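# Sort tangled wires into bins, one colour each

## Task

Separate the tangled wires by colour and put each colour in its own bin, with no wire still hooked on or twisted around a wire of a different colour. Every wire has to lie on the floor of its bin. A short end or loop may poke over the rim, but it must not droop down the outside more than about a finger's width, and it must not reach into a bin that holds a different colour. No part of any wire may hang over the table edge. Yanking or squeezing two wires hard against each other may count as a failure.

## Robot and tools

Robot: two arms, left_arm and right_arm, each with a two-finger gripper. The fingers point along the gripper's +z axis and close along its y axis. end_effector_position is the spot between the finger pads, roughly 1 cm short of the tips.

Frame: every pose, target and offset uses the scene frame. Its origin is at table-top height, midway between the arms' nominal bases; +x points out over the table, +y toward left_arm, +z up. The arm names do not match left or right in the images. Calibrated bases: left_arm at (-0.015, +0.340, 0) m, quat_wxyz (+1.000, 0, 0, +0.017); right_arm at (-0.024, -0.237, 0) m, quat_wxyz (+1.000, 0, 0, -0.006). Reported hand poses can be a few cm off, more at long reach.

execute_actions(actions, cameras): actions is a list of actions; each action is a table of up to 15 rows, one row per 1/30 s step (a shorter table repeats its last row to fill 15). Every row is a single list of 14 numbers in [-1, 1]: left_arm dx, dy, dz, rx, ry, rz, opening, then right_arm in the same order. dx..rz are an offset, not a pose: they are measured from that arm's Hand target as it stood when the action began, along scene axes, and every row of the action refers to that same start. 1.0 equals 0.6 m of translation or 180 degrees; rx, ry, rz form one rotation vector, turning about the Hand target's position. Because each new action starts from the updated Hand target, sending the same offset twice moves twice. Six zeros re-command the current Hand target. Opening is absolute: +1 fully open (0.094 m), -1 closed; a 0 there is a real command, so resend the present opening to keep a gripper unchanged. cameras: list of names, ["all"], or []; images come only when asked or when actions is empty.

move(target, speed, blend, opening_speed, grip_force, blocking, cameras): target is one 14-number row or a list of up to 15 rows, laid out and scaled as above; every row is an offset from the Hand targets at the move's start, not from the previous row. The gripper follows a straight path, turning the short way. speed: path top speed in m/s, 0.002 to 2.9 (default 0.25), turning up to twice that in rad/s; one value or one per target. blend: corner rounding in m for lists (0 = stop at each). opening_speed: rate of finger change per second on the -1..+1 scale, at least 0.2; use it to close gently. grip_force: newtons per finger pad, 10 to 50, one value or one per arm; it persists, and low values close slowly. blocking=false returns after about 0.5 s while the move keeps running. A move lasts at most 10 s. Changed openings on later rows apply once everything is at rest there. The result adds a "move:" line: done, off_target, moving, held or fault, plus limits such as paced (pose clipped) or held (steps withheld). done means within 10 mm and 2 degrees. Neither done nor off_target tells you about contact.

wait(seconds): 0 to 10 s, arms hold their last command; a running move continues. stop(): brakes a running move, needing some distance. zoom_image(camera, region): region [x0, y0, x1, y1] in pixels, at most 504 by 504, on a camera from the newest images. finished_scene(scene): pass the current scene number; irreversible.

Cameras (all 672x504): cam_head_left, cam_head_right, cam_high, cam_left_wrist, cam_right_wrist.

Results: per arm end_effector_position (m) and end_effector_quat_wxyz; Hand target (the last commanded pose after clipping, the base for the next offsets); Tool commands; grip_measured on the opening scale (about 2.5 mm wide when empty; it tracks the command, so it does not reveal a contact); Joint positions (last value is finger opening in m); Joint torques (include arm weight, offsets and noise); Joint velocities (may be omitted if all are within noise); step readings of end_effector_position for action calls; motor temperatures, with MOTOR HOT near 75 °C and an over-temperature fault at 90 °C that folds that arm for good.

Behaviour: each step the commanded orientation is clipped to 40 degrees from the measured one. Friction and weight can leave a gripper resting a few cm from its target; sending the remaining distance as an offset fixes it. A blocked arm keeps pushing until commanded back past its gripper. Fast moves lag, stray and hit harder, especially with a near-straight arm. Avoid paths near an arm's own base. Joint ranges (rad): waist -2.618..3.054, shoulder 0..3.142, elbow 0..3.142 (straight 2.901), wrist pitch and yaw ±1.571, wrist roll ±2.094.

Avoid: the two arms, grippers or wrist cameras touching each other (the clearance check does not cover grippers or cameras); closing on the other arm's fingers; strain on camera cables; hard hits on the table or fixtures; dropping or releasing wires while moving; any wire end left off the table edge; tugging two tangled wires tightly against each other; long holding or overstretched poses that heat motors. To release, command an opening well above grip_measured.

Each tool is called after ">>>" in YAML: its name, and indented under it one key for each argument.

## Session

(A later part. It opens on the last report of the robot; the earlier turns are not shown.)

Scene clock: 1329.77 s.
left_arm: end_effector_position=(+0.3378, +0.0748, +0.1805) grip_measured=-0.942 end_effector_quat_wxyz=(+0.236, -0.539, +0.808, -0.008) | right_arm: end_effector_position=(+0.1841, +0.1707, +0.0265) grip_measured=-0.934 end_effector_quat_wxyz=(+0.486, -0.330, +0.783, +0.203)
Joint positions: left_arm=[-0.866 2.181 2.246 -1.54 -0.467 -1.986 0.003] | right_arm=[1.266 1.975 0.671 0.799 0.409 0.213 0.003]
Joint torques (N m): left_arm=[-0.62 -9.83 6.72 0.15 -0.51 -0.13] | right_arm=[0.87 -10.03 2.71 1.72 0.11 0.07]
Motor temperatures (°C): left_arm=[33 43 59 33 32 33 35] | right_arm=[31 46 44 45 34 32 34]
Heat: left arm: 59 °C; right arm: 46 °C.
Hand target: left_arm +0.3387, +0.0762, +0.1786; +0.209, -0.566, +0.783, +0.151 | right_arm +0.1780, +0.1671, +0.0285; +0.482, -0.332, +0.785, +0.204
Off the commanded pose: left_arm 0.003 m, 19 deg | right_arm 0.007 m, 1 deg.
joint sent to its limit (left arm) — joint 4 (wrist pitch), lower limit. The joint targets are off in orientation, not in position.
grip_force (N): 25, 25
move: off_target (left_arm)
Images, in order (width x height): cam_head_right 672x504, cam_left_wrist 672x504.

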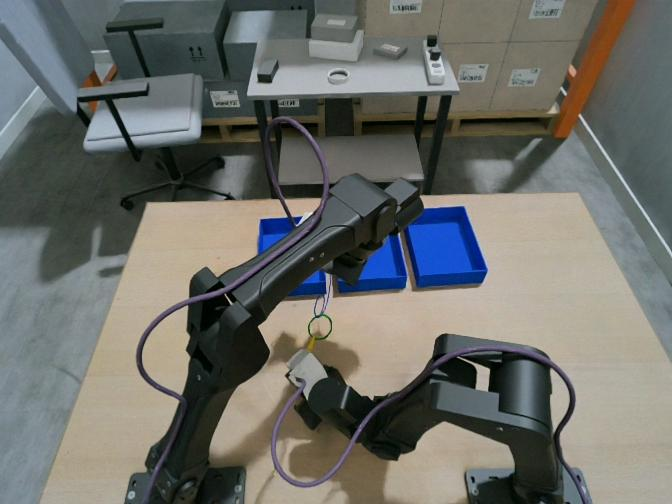

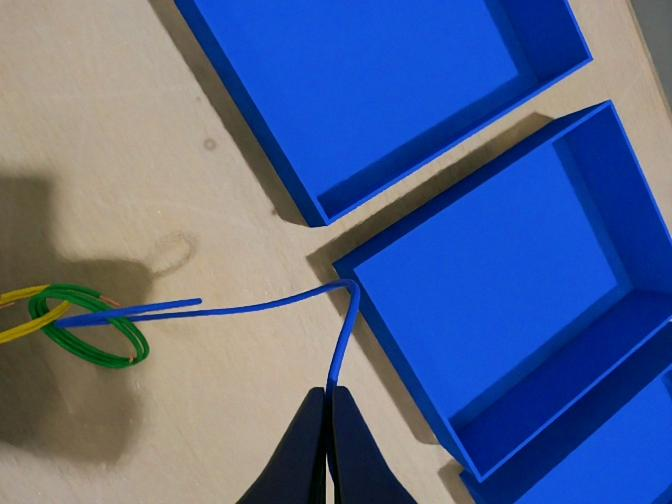

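>>> move:
  target: [0.0,-0.09,0.01,0,0,0,-0.95,-0.03,0.0,0.0,0,0,0,-0.95]
  speed: 0.04
  cameras: ["cam_left_wrist","cam_head_right","cam_right_wrist"]

>>> zoom_image:
  camera: "cam_left_wrist"
  region: [0, 220, 360, 470]

>>> zoom_image:
  camera: "cam_head_right"
  region: [260, 250, 380, 370]

Scene clock: 1343.80 s.
left_arm: end_effector_position=(+0.3377, +0.0206, +0.1883) grip_measured=-0.942 end_effector_quat_wxyz=(+0.239, -0.527, +0.813, -0.066) | right_arm: end_effector_position=(+0.1662, +0.1705, +0.0263) grip_measured=-0.934 end_effector_quat_wxyz=(+0.486, -0.330, +0.783, +0.203)
Joint positions: left_arm=[-0.944 2.287 2.445 -1.541 -0.468 -2.016 0.003] | right_arm=[1.322 1.962 0.651 0.791 0.459 0.244 0.003]
Joint torques (N m): left_arm=[-0.72 -10.45 6.67 0.28 -0.52 -0.15] | right_arm=[0.96 -9.88 2.77 1.68 0.14 0.06]
Motor temperatures (°C): left_arm=[33 43 59 33 32 33 35] | right_arm=[31 46 44 45 34 32 34]
Heat: left arm: 59 °C; right arm: 46 °C.
Hand target: left_arm +0.3387, +0.0222, +0.1847; +0.210, -0.566, +0.783, +0.151 | right_arm +0.1601, +0.1670, +0.0286; +0.482, -0.332, +0.785, +0.204
Off the commanded pose: left_arm 0.004 m, 26 deg | right_arm 0.007 m, 1 deg.
joint sent to its limit (left arm) — joint 4 (wrist pitch), lower limit. The joint targets are off in orientation, not in position.
grip_force (N): 25, 25
move: off_target (left_arm)
Images, in order (width x height): cam_head_right 672x504, cam_left_wrist 672x504, cam_right_wrist 672x504.

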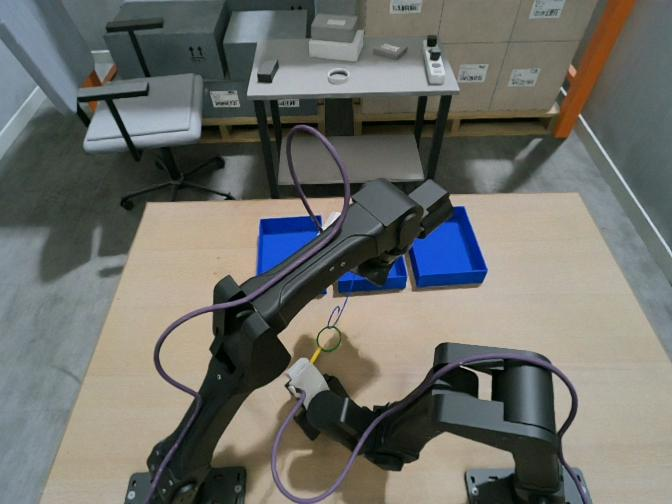

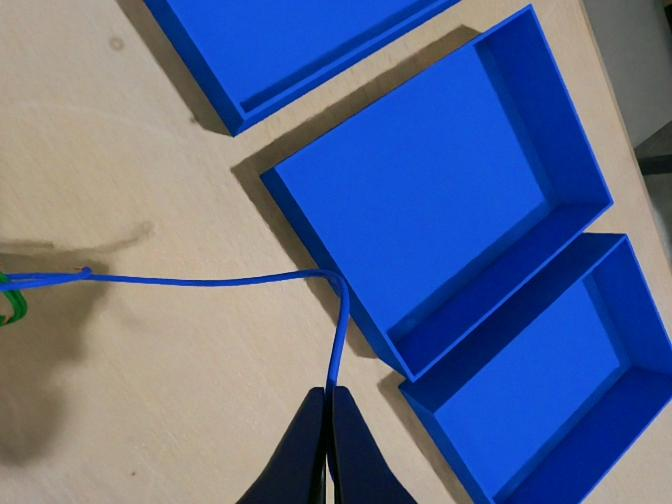

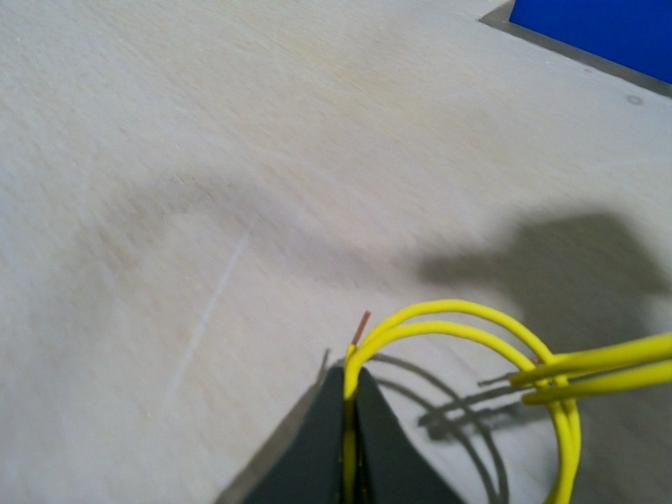

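Scaled by 1.400 from the camera's 672x504 image, which has a finer 960x720 frame.

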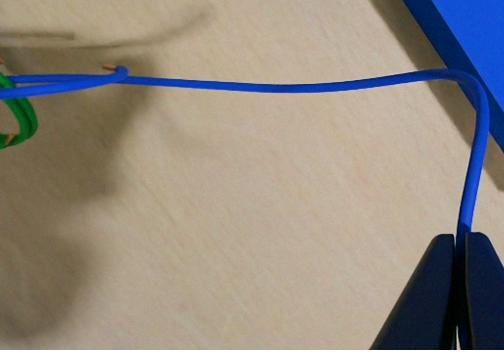

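Scaled by 4.200 from the camera's 672x504 image, which has a finer 960x720 frame.

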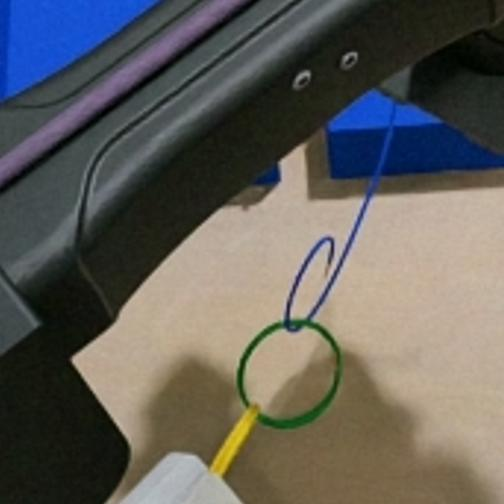

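>>> move:
  target: [0.03,-0.06,-0.02,0,0,0,-0.95,-0.03,0.03,0.0,0,0,0,-0.95]
  speed: 0.03
  cameras: ["cam_left_wrist","cam_head_right"]

>>> zoom_image:
  camera: "cam_head_right"
  region: [260, 250, 400, 390]

Scene clock: 1362.20 s.
left_arm: end_effector_position=(+0.3562, -0.0155, +0.1785) grip_measured=-0.942 end_effector_quat_wxyz=(+0.244, -0.526, +0.809, -0.102) | right_arm: end_effector_position=(+0.1481, +0.1760, +0.0254) grip_measured=-0.934 end_effector_quat_wxyz=(+0.486, -0.330, +0.786, +0.194)
Joint positions: left_arm=[-0.961 2.45 2.681 -1.541 -0.474 -2.016 0.003] | right_arm=[1.391 1.962 0.673 0.736 0.53 0.284 0.003]
Joint torques (N m): left_arm=[-0.57 -11.14 6.58 0.43 -0.5 0.03] | right_arm=[1.18 -7.5 6.13 1.64 0.06 0.12]
Motor temperatures (°C): left_arm=[33 45 59 33 32 33 35] | right_arm=[31 43 44 45 34 32 34]
Heat: left arm: 59 °C; right arm: 45 °C.
Hand target: left_arm +0.3567, -0.0138, +0.1727; +0.210, -0.566, +0.783, +0.151 | right_arm +0.1420, +0.1850, +0.0285; +0.482, -0.332, +0.785, +0.204
Off the commanded pose: left_arm 0.006 m, 30 deg | right_arm 0.011 m, 1 deg.
joint sent to its limit (left arm) — joint 4 (wrist pitch), lower limit. The joint targets are off in orientation, not in position.
grip_force (N): 25, 25
move: off_target (left_arm, right_arm)
Images, in order (width x height): cam_head_right 672x504, cam_left_wrist 672x504.

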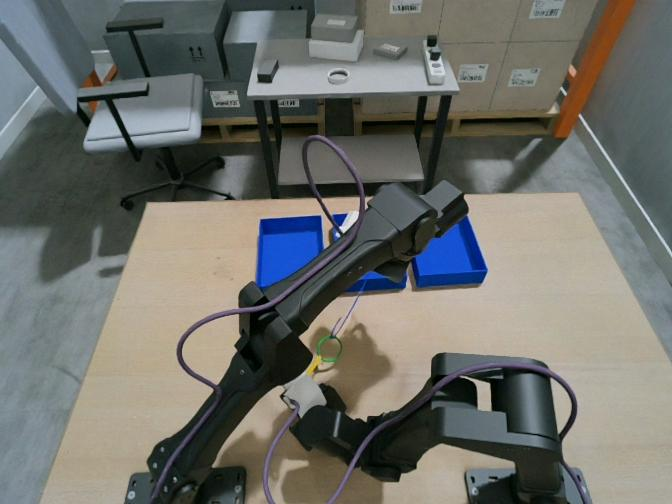

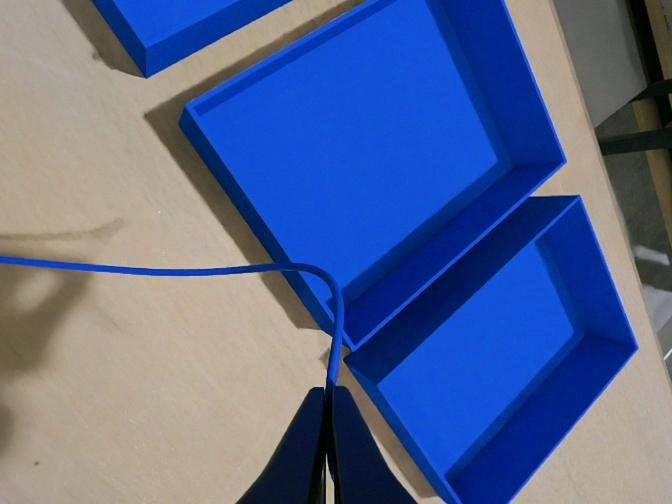

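Scaled by 3.600 from the camera's 672x504 image, which has a finer 960x720 frame.

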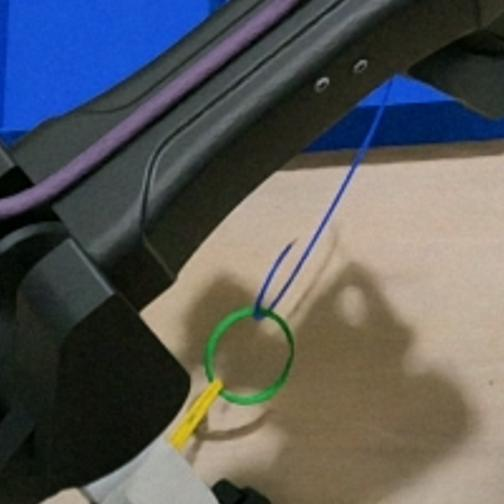

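>>> move:
  target: [0.02,-0.08,-0.02,0,0,0,-0.95,-0.01,0.0,0.0,0,0,0,-0.95]
  speed: 0.03
  cameras: ["cam_left_wrist","cam_head_right","cam_high"]

>>> zoom_image:
  camera: "cam_head_right"
  region: [260, 250, 400, 390]

Scene clock: 1377.93 s.
left_arm: end_effector_position=(+0.3649, -0.0574, +0.1661) grip_measured=-0.942 end_effector_quat_wxyz=(+0.248, -0.509, +0.811, -0.149) | right_arm: end_effector_position=(+0.1421, +0.1776, +0.0256) grip_measured=-0.934 end_effector_quat_wxyz=(+0.486, -0.330, +0.785, +0.196)
Joint positions: left_arm=[-0.996 2.58 2.848 -1.485 -0.479 -1.995 0.003] | right_arm=[1.41 1.962 0.673 0.734 0.544 0.296 0.003]
Joint torques (N m): left_arm=[-0.85 -11.88 6.64 0.9 -0.49 0.05] | right_arm=[1.17 -7.75 5.87 1.6 0.09 0.11]
Motor temperatures (°C): left_arm=[33 47 59 33 32 33 35] | right_arm=[31 42 44 44 34 32 34]
Heat: left arm: 59 °C; right arm: 44 °C.
Hand target: left_arm +0.3687, -0.0618, +0.1606; +0.209, -0.566, +0.783, +0.151 | right_arm +0.1360, +0.1850, +0.0286; +0.482, -0.332, +0.785, +0.204
Off the commanded pose: left_arm 0.008 m, 36 deg | right_arm 0.010 m, 1 deg.
elbow stopped short (left arm): the move would have taken joint 3 (elbow) straighter than the controller allows.
grip_force (N): 25, 25
move: off_target (left_arm)
Images, in order (width x height): cam_head_right 672x504, cam_high 672x504, cam_left_wrist 672x504.

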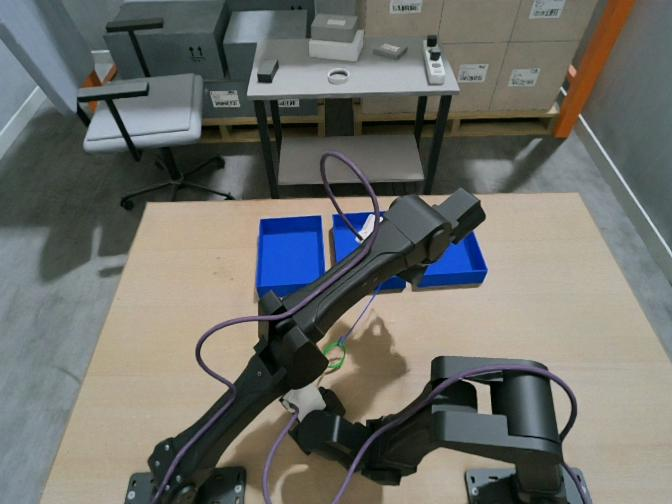

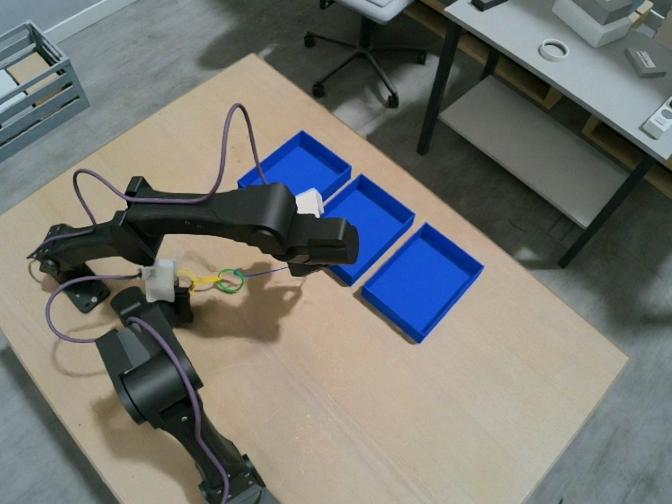

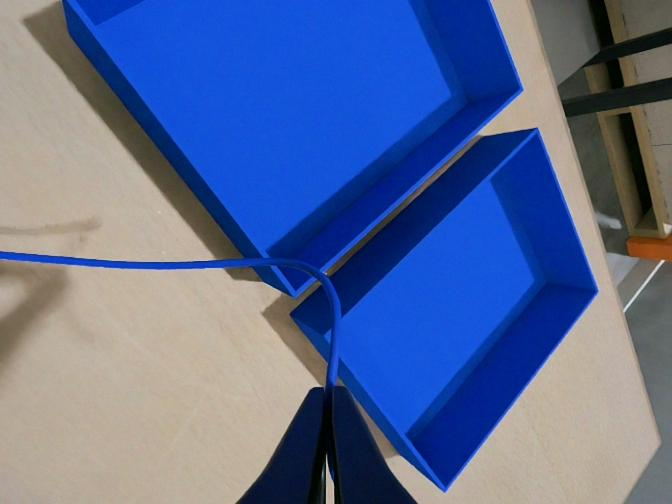

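Scaled by 3.600 from the camera's 672x504 image, which has a finer 960x720 frame.

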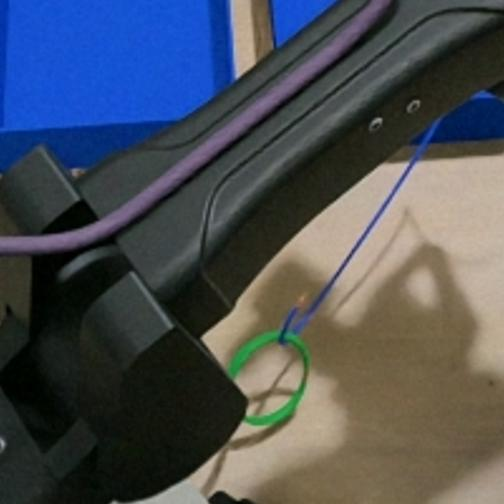

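>>> move:
  target: [-0.01,-0.03,0.0,0,0,0,-0.95,-0.035,0.015,0.0,0,0,0,-0.95]
  speed: 0.03
  cameras: ["cam_left_wrist","cam_head_right","cam_high"]

>>> zoom_image:
  camera: "cam_head_right"
  region: [260, 250, 400, 390]

Scene clock: 1397.27 s.
left_arm: end_effector_position=(+0.3594, -0.0746, +0.1672) grip_measured=-0.942 end_effector_quat_wxyz=(+0.248, -0.500, +0.812, -0.169) | right_arm: end_effector_position=(+0.1184, +0.1864, +0.0259) grip_measured=-0.934 end_effector_quat_wxyz=(+0.480, -0.335, +0.785, +0.200)
Joint positions: left_arm=[-1.022 2.584 2.848 -1.444 -0.481 -1.995 0.003] | right_arm=[1.481 1.962 0.699 0.68 0.586 0.341 0.003]
Joint torques (N m): left_arm=[-0.64 -11.95 6.5 0.98 -0.48 0.02] | right_arm=[0.85 -6.9 6.42 1.7 0.27 0.08]
Motor temperatures (°C): left_arm=[33 47 60 34 32 33 35] | right_arm=[31 42 44 44 34 32 34]
Heat: left arm: 60 °C; right arm: 44 °C.
Hand target: left_arm +0.3629, -0.0792, +0.1605; +0.212, -0.564, +0.786, +0.140 (not the last commanded pose) | right_arm +0.1158, +0.1936, +0.0285; +0.482, -0.332, +0.785, +0.204 (not the last commanded pose)
Off the commanded pose: left_arm 0.009 m, 38 deg | right_arm 0.009 m, 1 deg.
elbow stopped short (left arm): the move would have taken joint 3 (elbow) straighter than the controller allows.
grip_force (N): 25, 25
move: off_target (left_arm; path cut at 10 s)
Images, in order (width x height): cam_head_right 672x504, cam_high 672x504, cam_left_wrist 672x504.

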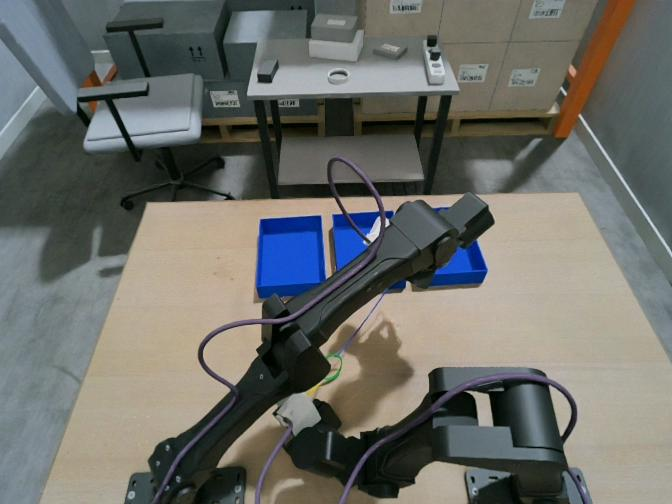

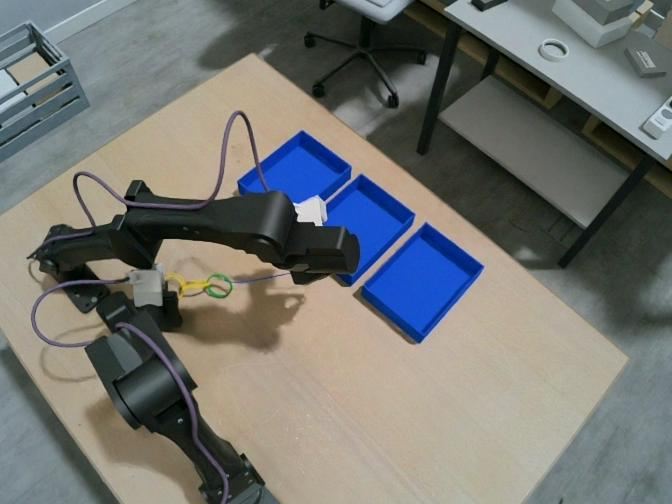

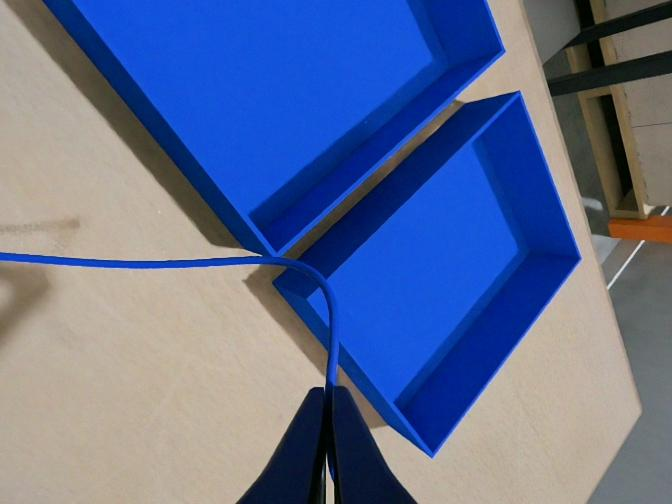

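Scaled by 3.600 from the camera's 672x504 image, which has a finer 960x720 frame.

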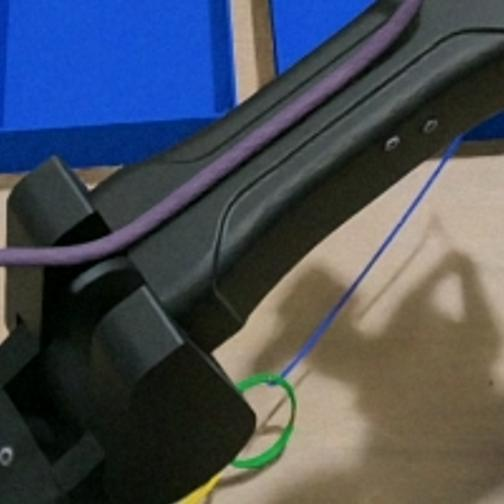

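>>> move:
  target: [-0.012,-0.03,0.0,0,0,0,-0.95,-0.02,0.0,0.0,0,0,0,-0.95]
  speed: 0.03
  cameras: ["cam_left_wrist","cam_head_right","cam_high"]

>>> zoom_image:
  camera: "cam_head_right"
  region: [260, 250, 400, 390]

Scene clock: 1413.93 s.
left_arm: end_effector_position=(+0.3531, -0.0910, +0.1684) grip_measured=-0.942 end_effector_quat_wxyz=(+0.246, -0.492, +0.814, -0.188) | right_arm: end_effector_position=(+0.1085, +0.1866, +0.0256) grip_measured=-0.934 end_effector_quat_wxyz=(+0.482, -0.334, +0.785, +0.199)
Joint positions: left_arm=[-1.048 2.588 2.848 -1.406 -0.481 -1.995 0.003] | right_arm=[1.515 1.962 0.699 0.669 0.619 0.364 0.003]
Joint torques (N m): left_arm=[-0.64 -11.77 6.68 1.01 -0.44 -0.03] | right_arm=[0.95 -7.19 6.32 1.62 0.24 0.11]
Motor temperatures (°C): left_arm=[33 51 60 34 32 33 35] | right_arm=[31 41 44 44 34 32 34]
Heat: left arm: 60 °C; right arm: 44 °C.
Hand target: left_arm +0.3561, -0.0959, +0.1607; +0.216, -0.562, +0.790, +0.120 (not the last commanded pose) | right_arm +0.1046, +0.1936, +0.0285; +0.482, -0.332, +0.785, +0.204 (not the last commanded pose)
Off the commanded pose: left_arm 0.010 m, 39 deg | right_arm 0.009 m, 1 deg.
elbow stopped short (left arm): the move would have taken joint 3 (elbow) straighter than the controller allows.
grip_force (N): 25, 25
move: off_target (left_arm; path cut at 10 s)
Images, in order (width x height): cam_head_right 672x504, cam_high 672x504, cam_left_wrist 672x504.

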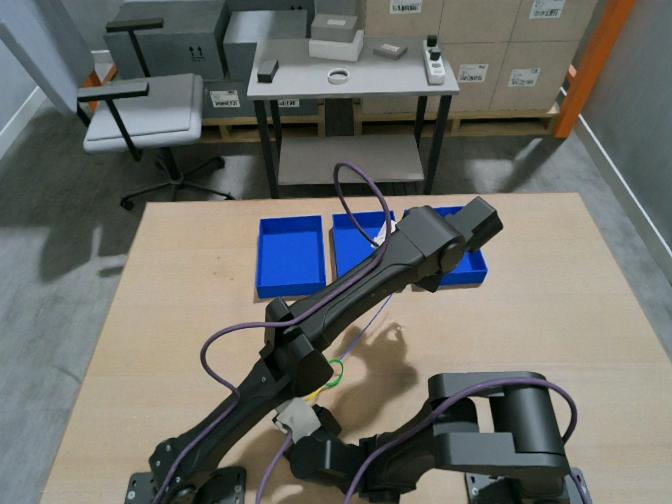

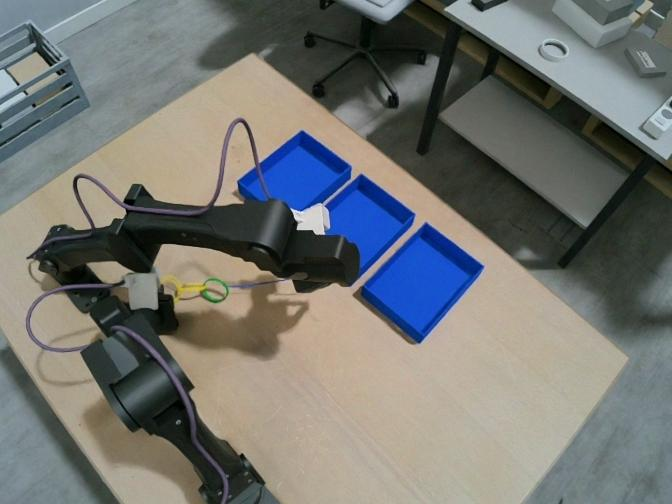

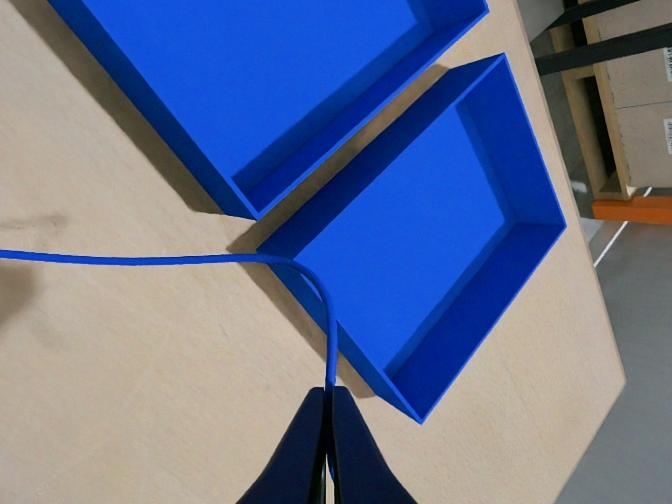

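Scaled by 3.600 from the camera's 672x504 image, which has a finer 960x720 frame.

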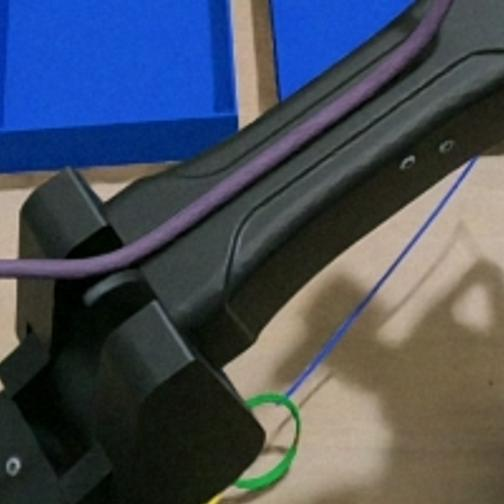

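>>> move:
  target: [-0.015,-0.035,0.0,0,0,0,-0.95,0,0.0,0.0,0,0,0,-0.95]
  speed: 0.08
  cameras: ["cam_left_wrist","cam_head_right","cam_high"]

>>> zoom_image:
  camera: "cam_head_right"
  region: [260, 250, 400, 390]

>>> zoom_image:
  camera: "cam_high"
  region: [140, 230, 300, 340]

Scene clock: 1427.80 s.
left_arm: end_effector_position=(+0.3450, -0.1130, +0.1685) grip_measured=-0.942 end_effector_quat_wxyz=(+0.242, -0.483, +0.814, -0.214) | right_arm: end_effector_position=(+0.1085, +0.1866, +0.0256) grip_measured=-0.934 end_effector_quat_wxyz=(+0.482, -0.334, +0.785, +0.199)
Joint positions: left_arm=[-1.08 2.598 2.848 -1.351 -0.481 -1.999 0.003] | right_arm=[1.515 1.962 0.699 0.669 0.619 0.364 0.003]
Joint torques (N m): left_arm=[-0.75 -12.16 6.86 0.96 -0.43 -0.09] | right_arm=[0.96 -7.17 6.32 1.62 0.24 0.1]
Motor temperatures (°C): left_arm=[33 54 61 34 32 33 35] | right_arm=[31 41 45 44 34 32 34]
Heat: left arm: 61 °C; right arm: 45 °C.
Hand target: left_arm +0.3471, -0.1169, +0.1607; +0.216, -0.562, +0.790, +0.120 | right_arm +0.1046, +0.1936, +0.0285; +0.482, -0.333, +0.785, +0.204
Off the commanded pose: left_arm 0.009 m, 40 deg | right_arm 0.009 m, 1 deg.
elbow stopped short (left arm): the move would have taken joint 3 (elbow) straighter than the controller allows.
grip_force (N): 25, 25
move: off_target (left_arm)
Images, in order (width x height): cam_head_right 672x504, cam_high 672x504, cam_left_wrist 672x504.

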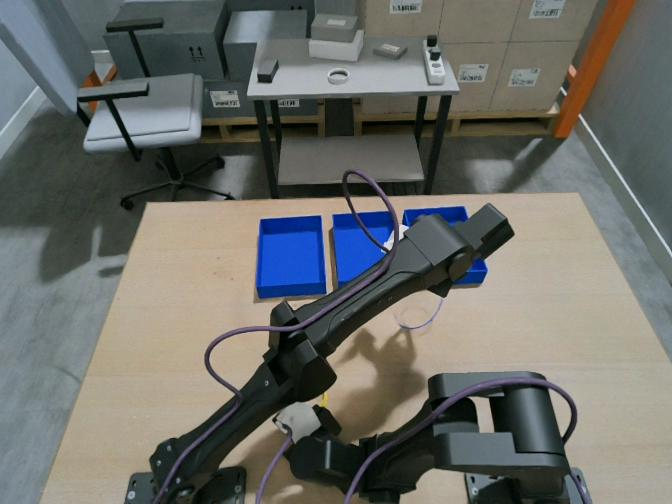

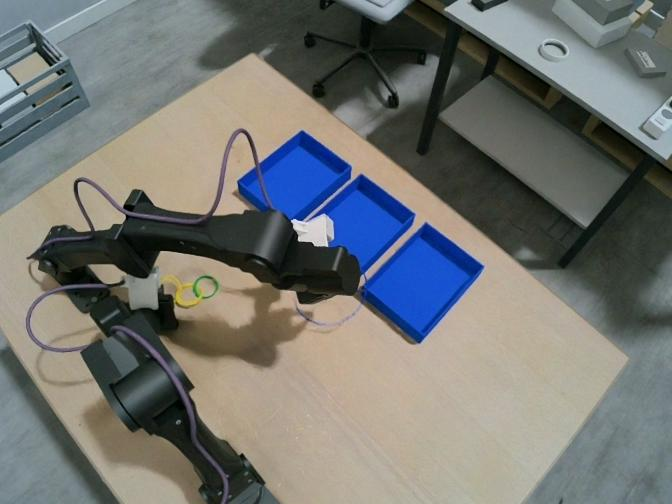

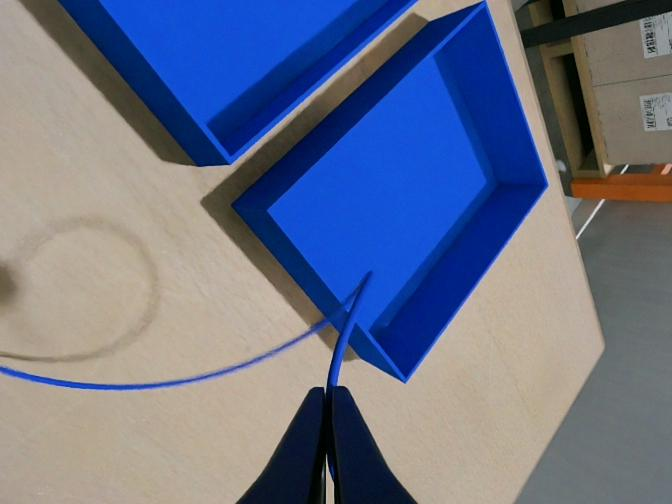

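Scaled by 3.600 from the camera's 672x504 image, which has a finer 960x720 frame.

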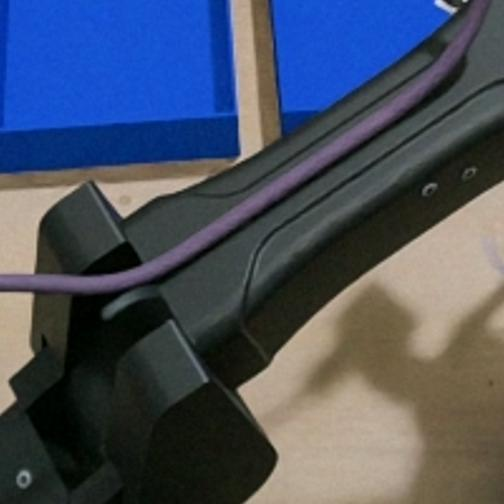

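Scaled by 3.150 from the camera's 672x504 image, which has a finer 960x720 frame.

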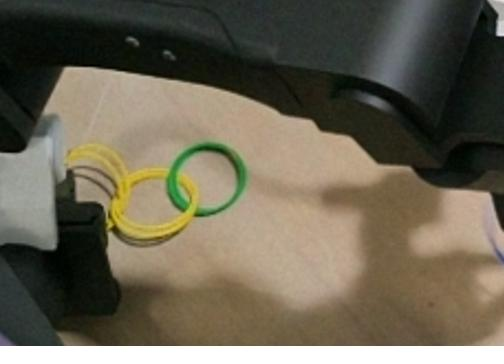

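>>> move:
  target:
    - [-0.078,0.295,0.133,0.021,-0.004,-0.594,-0.95,0,0,0,0,0,0,-0.95]
    - [0.155,0.445,0.133,0.021,-0.004,-0.594,-0.95,0,0,0,0,0,0,-0.95]
  speed: 0.2
  cameras: ["cam_left_wrist","cam_head_right","cam_high"]

Scene clock: 1466.47 s.
left_arm: end_effector_position=(+0.4417, +0.1540, +0.2455) grip_measured=-0.942 end_effector_quat_wxyz=(+0.256, +0.297, +0.916, -0.079) | right_arm: end_effector_position=(+0.1085, +0.1866, +0.0256) grip_measured=-0.934 end_effector_quat_wxyz=(+0.482, -0.334, +0.785, +0.199)
Joint positions: left_arm=[-0.372 2.04 2.237 -1.242 0.141 0.252 0.003] | right_arm=[1.515 1.962 0.699 0.669 0.619 0.364 0.003]
Joint torques (N m): left_arm=[-0.61 -9.22 7.41 0.87 0.18 0.08] | right_arm=[0.95 -7.19 6.34 1.62 0.24 0.1]
Motor temperatures (°C): left_arm=[33 56 60 35 32 33 35] | right_arm=[31 41 45 44 34 32 34]
Heat: left arm: 60 °C; right arm: 45 °C.
Hand target: left_arm +0.4401, +0.1499, +0.2404; +0.245, +0.306, +0.916, -0.083 | right_arm +0.1046, +0.1936, +0.0285; +0.482, -0.333, +0.785, +0.204
Off the commanded pose: left_arm 0.007 m, 2 deg | right_arm 0.009 m, 1 deg.
grip_force (N): 25, 25
move: done
Images, in order (width x height): cam_head_right 672x504, cam_high 672x504, cam_left_wrist 672x504.

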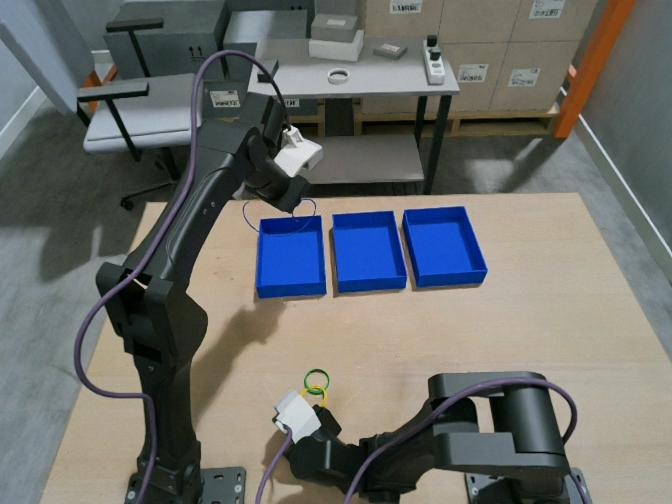

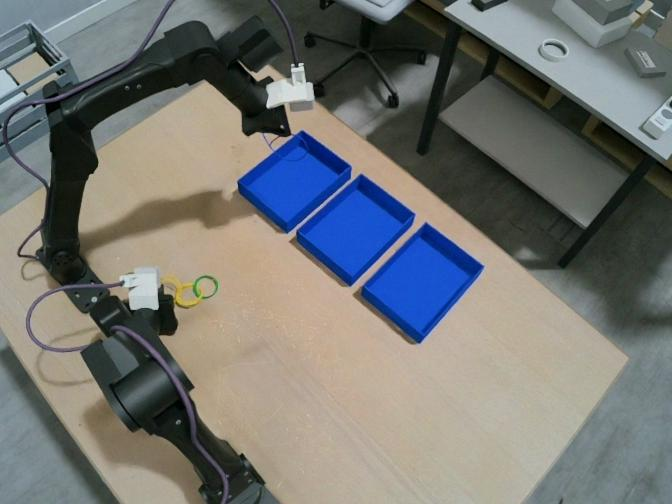

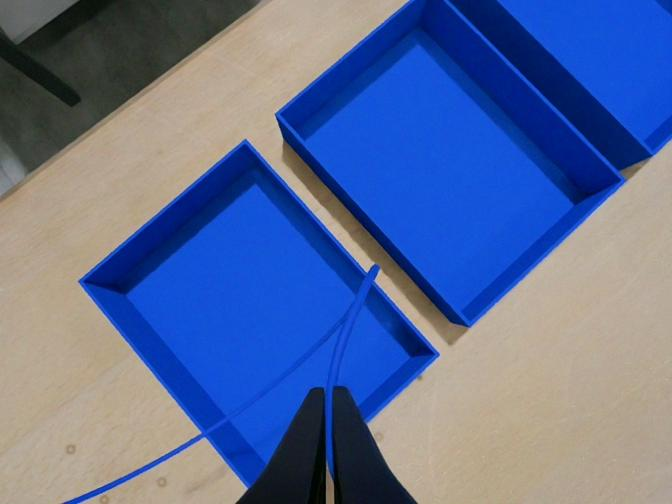

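>>> zoom_image:
  camera: "cam_head_right"
  region: [220, 170, 350, 300]

>>> zoom_image:
  camera: "cam_high"
  region: [220, 90, 370, 240]

Scaled by 3.877 from the camera's 672x504 image, which has a finer 960x720 frame.

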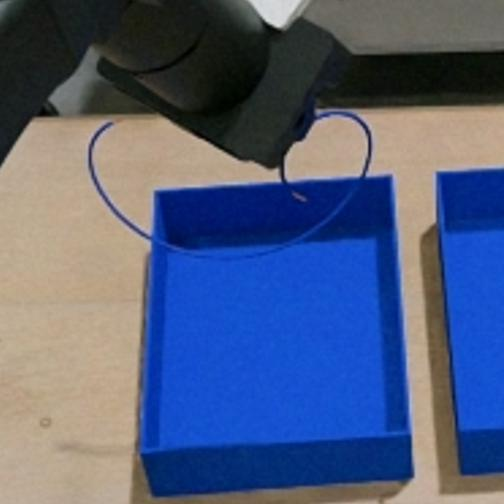

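Scaled by 3.360 from the camera's 672x504 image, which has a finer 960x720 frame.

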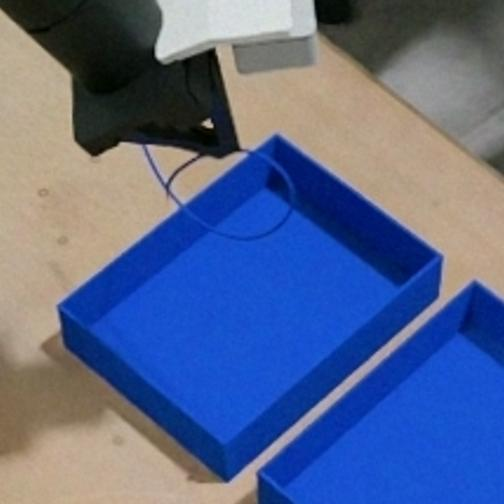

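>>> move:
  target: [0.02,-0.045,-0.17,0,0,0,-0.95,0,0,0,0,0,0,-0.95]
  speed: 0.12
  cameras: ["cam_left_wrist","cam_head_right","cam_high"]

>>> zoom_image:
  camera: "cam_head_right"
  region: [220, 170, 350, 300]

>>> zoom_image:
  camera: "cam_high"
  region: [220, 90, 370, 240]

Scene clock: 1498.93 s.
left_arm: end_effector_position=(+0.4517, +0.1261, +0.1449) grip_measured=-0.942 end_effector_quat_wxyz=(+0.246, +0.307, +0.916, -0.083) | right_arm: end_effector_position=(+0.1085, +0.1866, +0.0256) grip_measured=-0.934 end_effector_quat_wxyz=(+0.482, -0.334, +0.785, +0.199)
Joint positions: left_arm=[-0.42 2.04 1.832 -0.852 0.13 0.227 0.003] | right_arm=[1.515 1.962 0.699 0.669 0.619 0.364 0.003]
Joint torques (N m): left_arm=[-0.4 -10.81 5.35 1.18 0.06 -0.11] | right_arm=[0.95 -7.19 6.32 1.62 0.24 0.1]
Motor temperatures (°C): left_arm=[33 50 61 35 32 33 35] | right_arm=[31 41 45 44 34 32 34]
Heat: left arm: 61 °C; right arm: 45 °C.
Hand target: left_arm +0.4522, +0.1231, +0.1384; +0.245, +0.306, +0.916, -0.083 | right_arm +0.1046, +0.1936, +0.0285; +0.482, -0.333, +0.785, +0.204
Off the commanded pose: left_arm 0.007 m, 0 deg | right_arm 0.009 m, 1 deg.
grip_force (N): 25, 25
move: done
Images, in order (width x height): cam_head_right 672x504, cam_high 672x504, cam_left_wrist 672x504.

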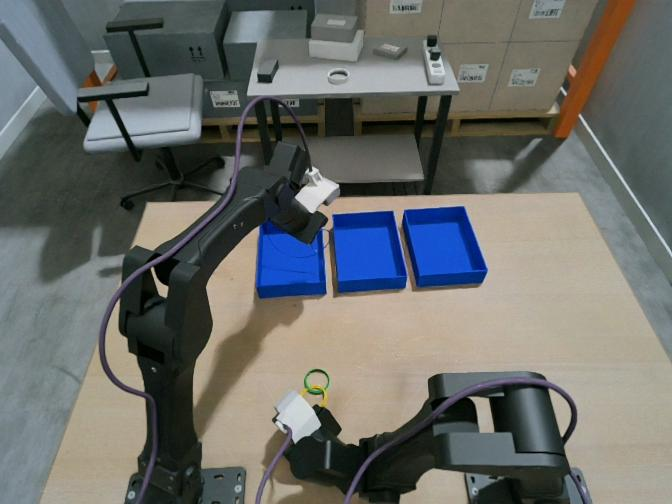

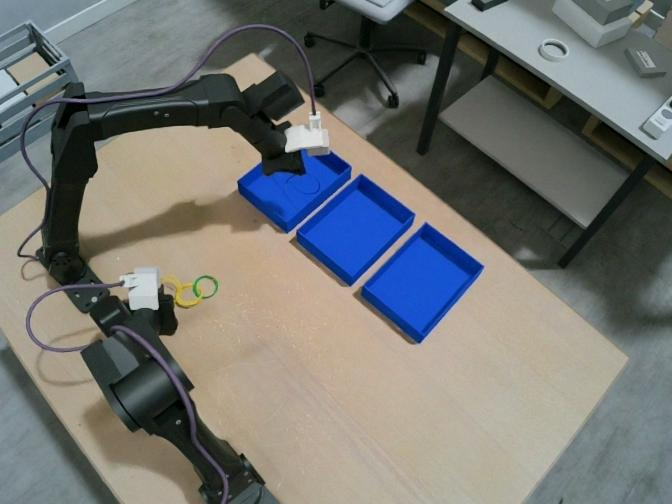

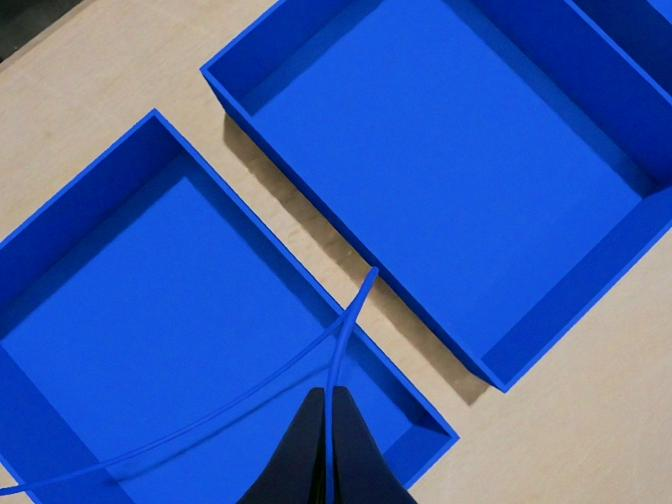

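Scaled by 3.877 from the camera's 672x504 image, which has a finer 960x720 frame.

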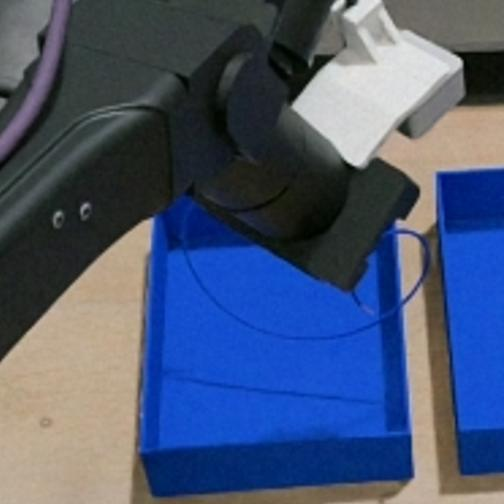

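Scaled by 3.360 from the camera's 672x504 image, which has a finer 960x720 frame.

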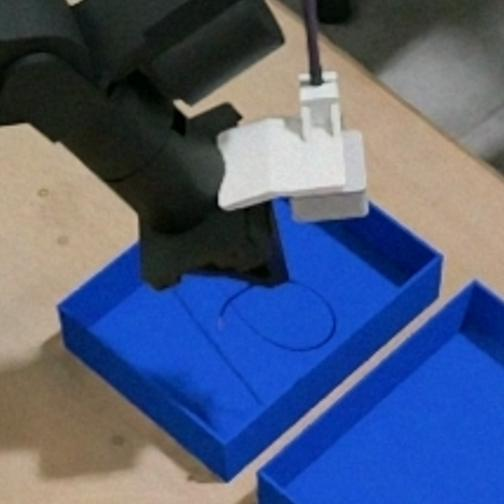

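>>> move:
  target:
    - [0.015,0.03,-0.06,0,0,0,-0.95,0,0,0,0,0,0,-0.95]
    - [0.02,0.03,-0.19,0,0,0,-0.95,0,0,0,0,0,0,-0.95]
  speed: 0.08
  blend: 0.02
  cameras: ["cam_left_wrist","cam_head_right","cam_high"]

>>> zoom_image:
  camera: "cam_head_right"
  region: [220, 170, 350, 300]

>>> zoom_image:
  camera: "cam_high"
  region: [220, 90, 370, 240]

Scene clock: 1512.13 s.
left_arm: end_effector_position=(+0.4630, +0.1398, +0.0339) grip_measured=-0.942 end_effector_quat_wxyz=(+0.246, +0.303, +0.917, -0.079) | right_arm: end_effector_position=(+0.1085, +0.1866, +0.0256) grip_measured=-0.934 end_effector_quat_wxyz=(+0.482, -0.334, +0.785, +0.199)
Joint positions: left_arm=[-0.385 2.137 1.532 -0.46 0.138 0.251 0.003] | right_arm=[1.515 1.962 0.699 0.669 0.619 0.364 0.003]
Joint torques (N m): left_arm=[0.68 -10.56 5.18 1.33 0.21 0.08] | right_arm=[0.95 -7.19 6.34 1.62 0.24 0.1]
Motor temperatures (°C): left_arm=[33 51 59 36 32 33 35] | right_arm=[31 41 45 44 34 32 35]
Heat: left arm: 59 °C; right arm: 45 °C.
Hand target: left_arm +0.4641, +0.1411, +0.0245; +0.245, +0.306, +0.916, -0.083 | right_arm +0.1046, +0.1936, +0.0285; +0.482, -0.333, +0.785, +0.204
Off the commanded pose: left_arm 0.010 m, 1 deg | right_arm 0.009 m, 1 deg.
grip_force (N): 25, 25
move: done
Images, in order (width x height): cam_head_right 672x504, cam_high 672x504, cam_left_wrist 672x504.

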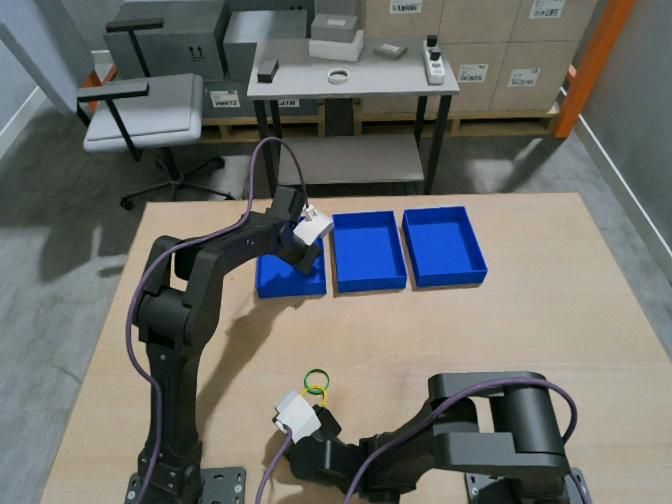

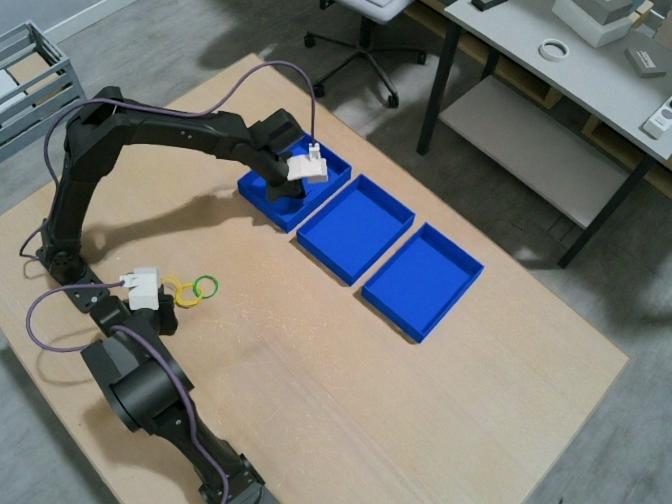

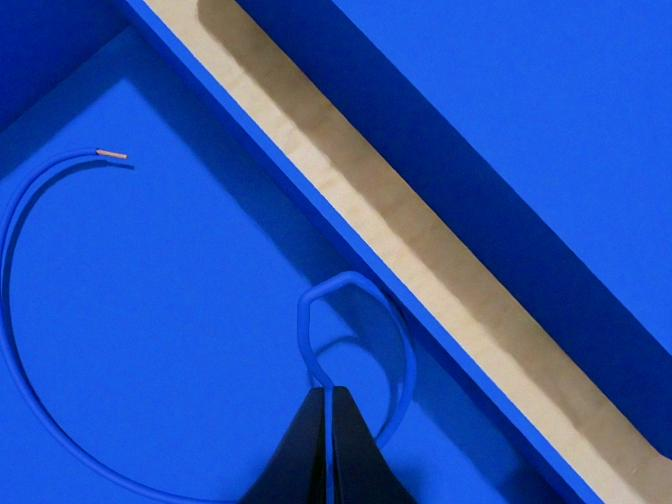

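Scaled by 3.877 from the camera's 672x504 image, which has a finer 960x720 frame.

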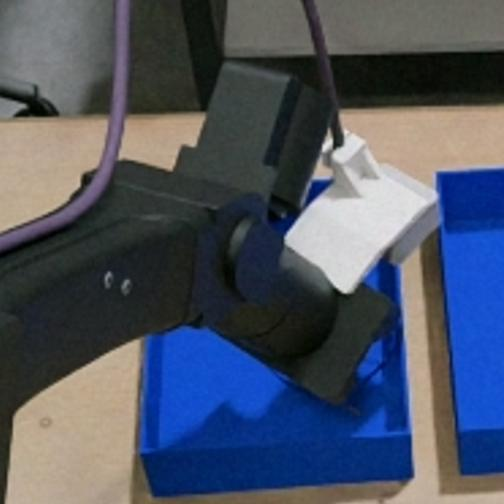

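Scaled by 3.360 from the camera's 672x504 image, which has a finer 960x720 frame.

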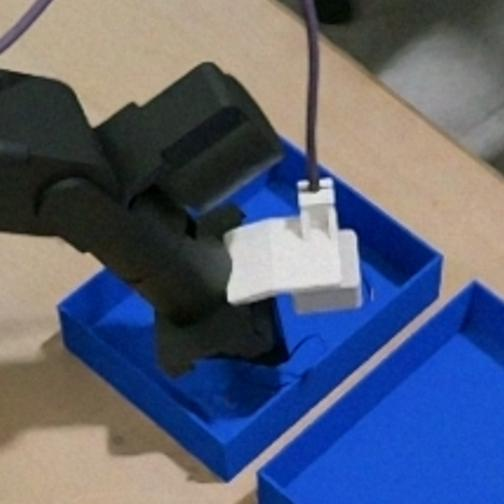

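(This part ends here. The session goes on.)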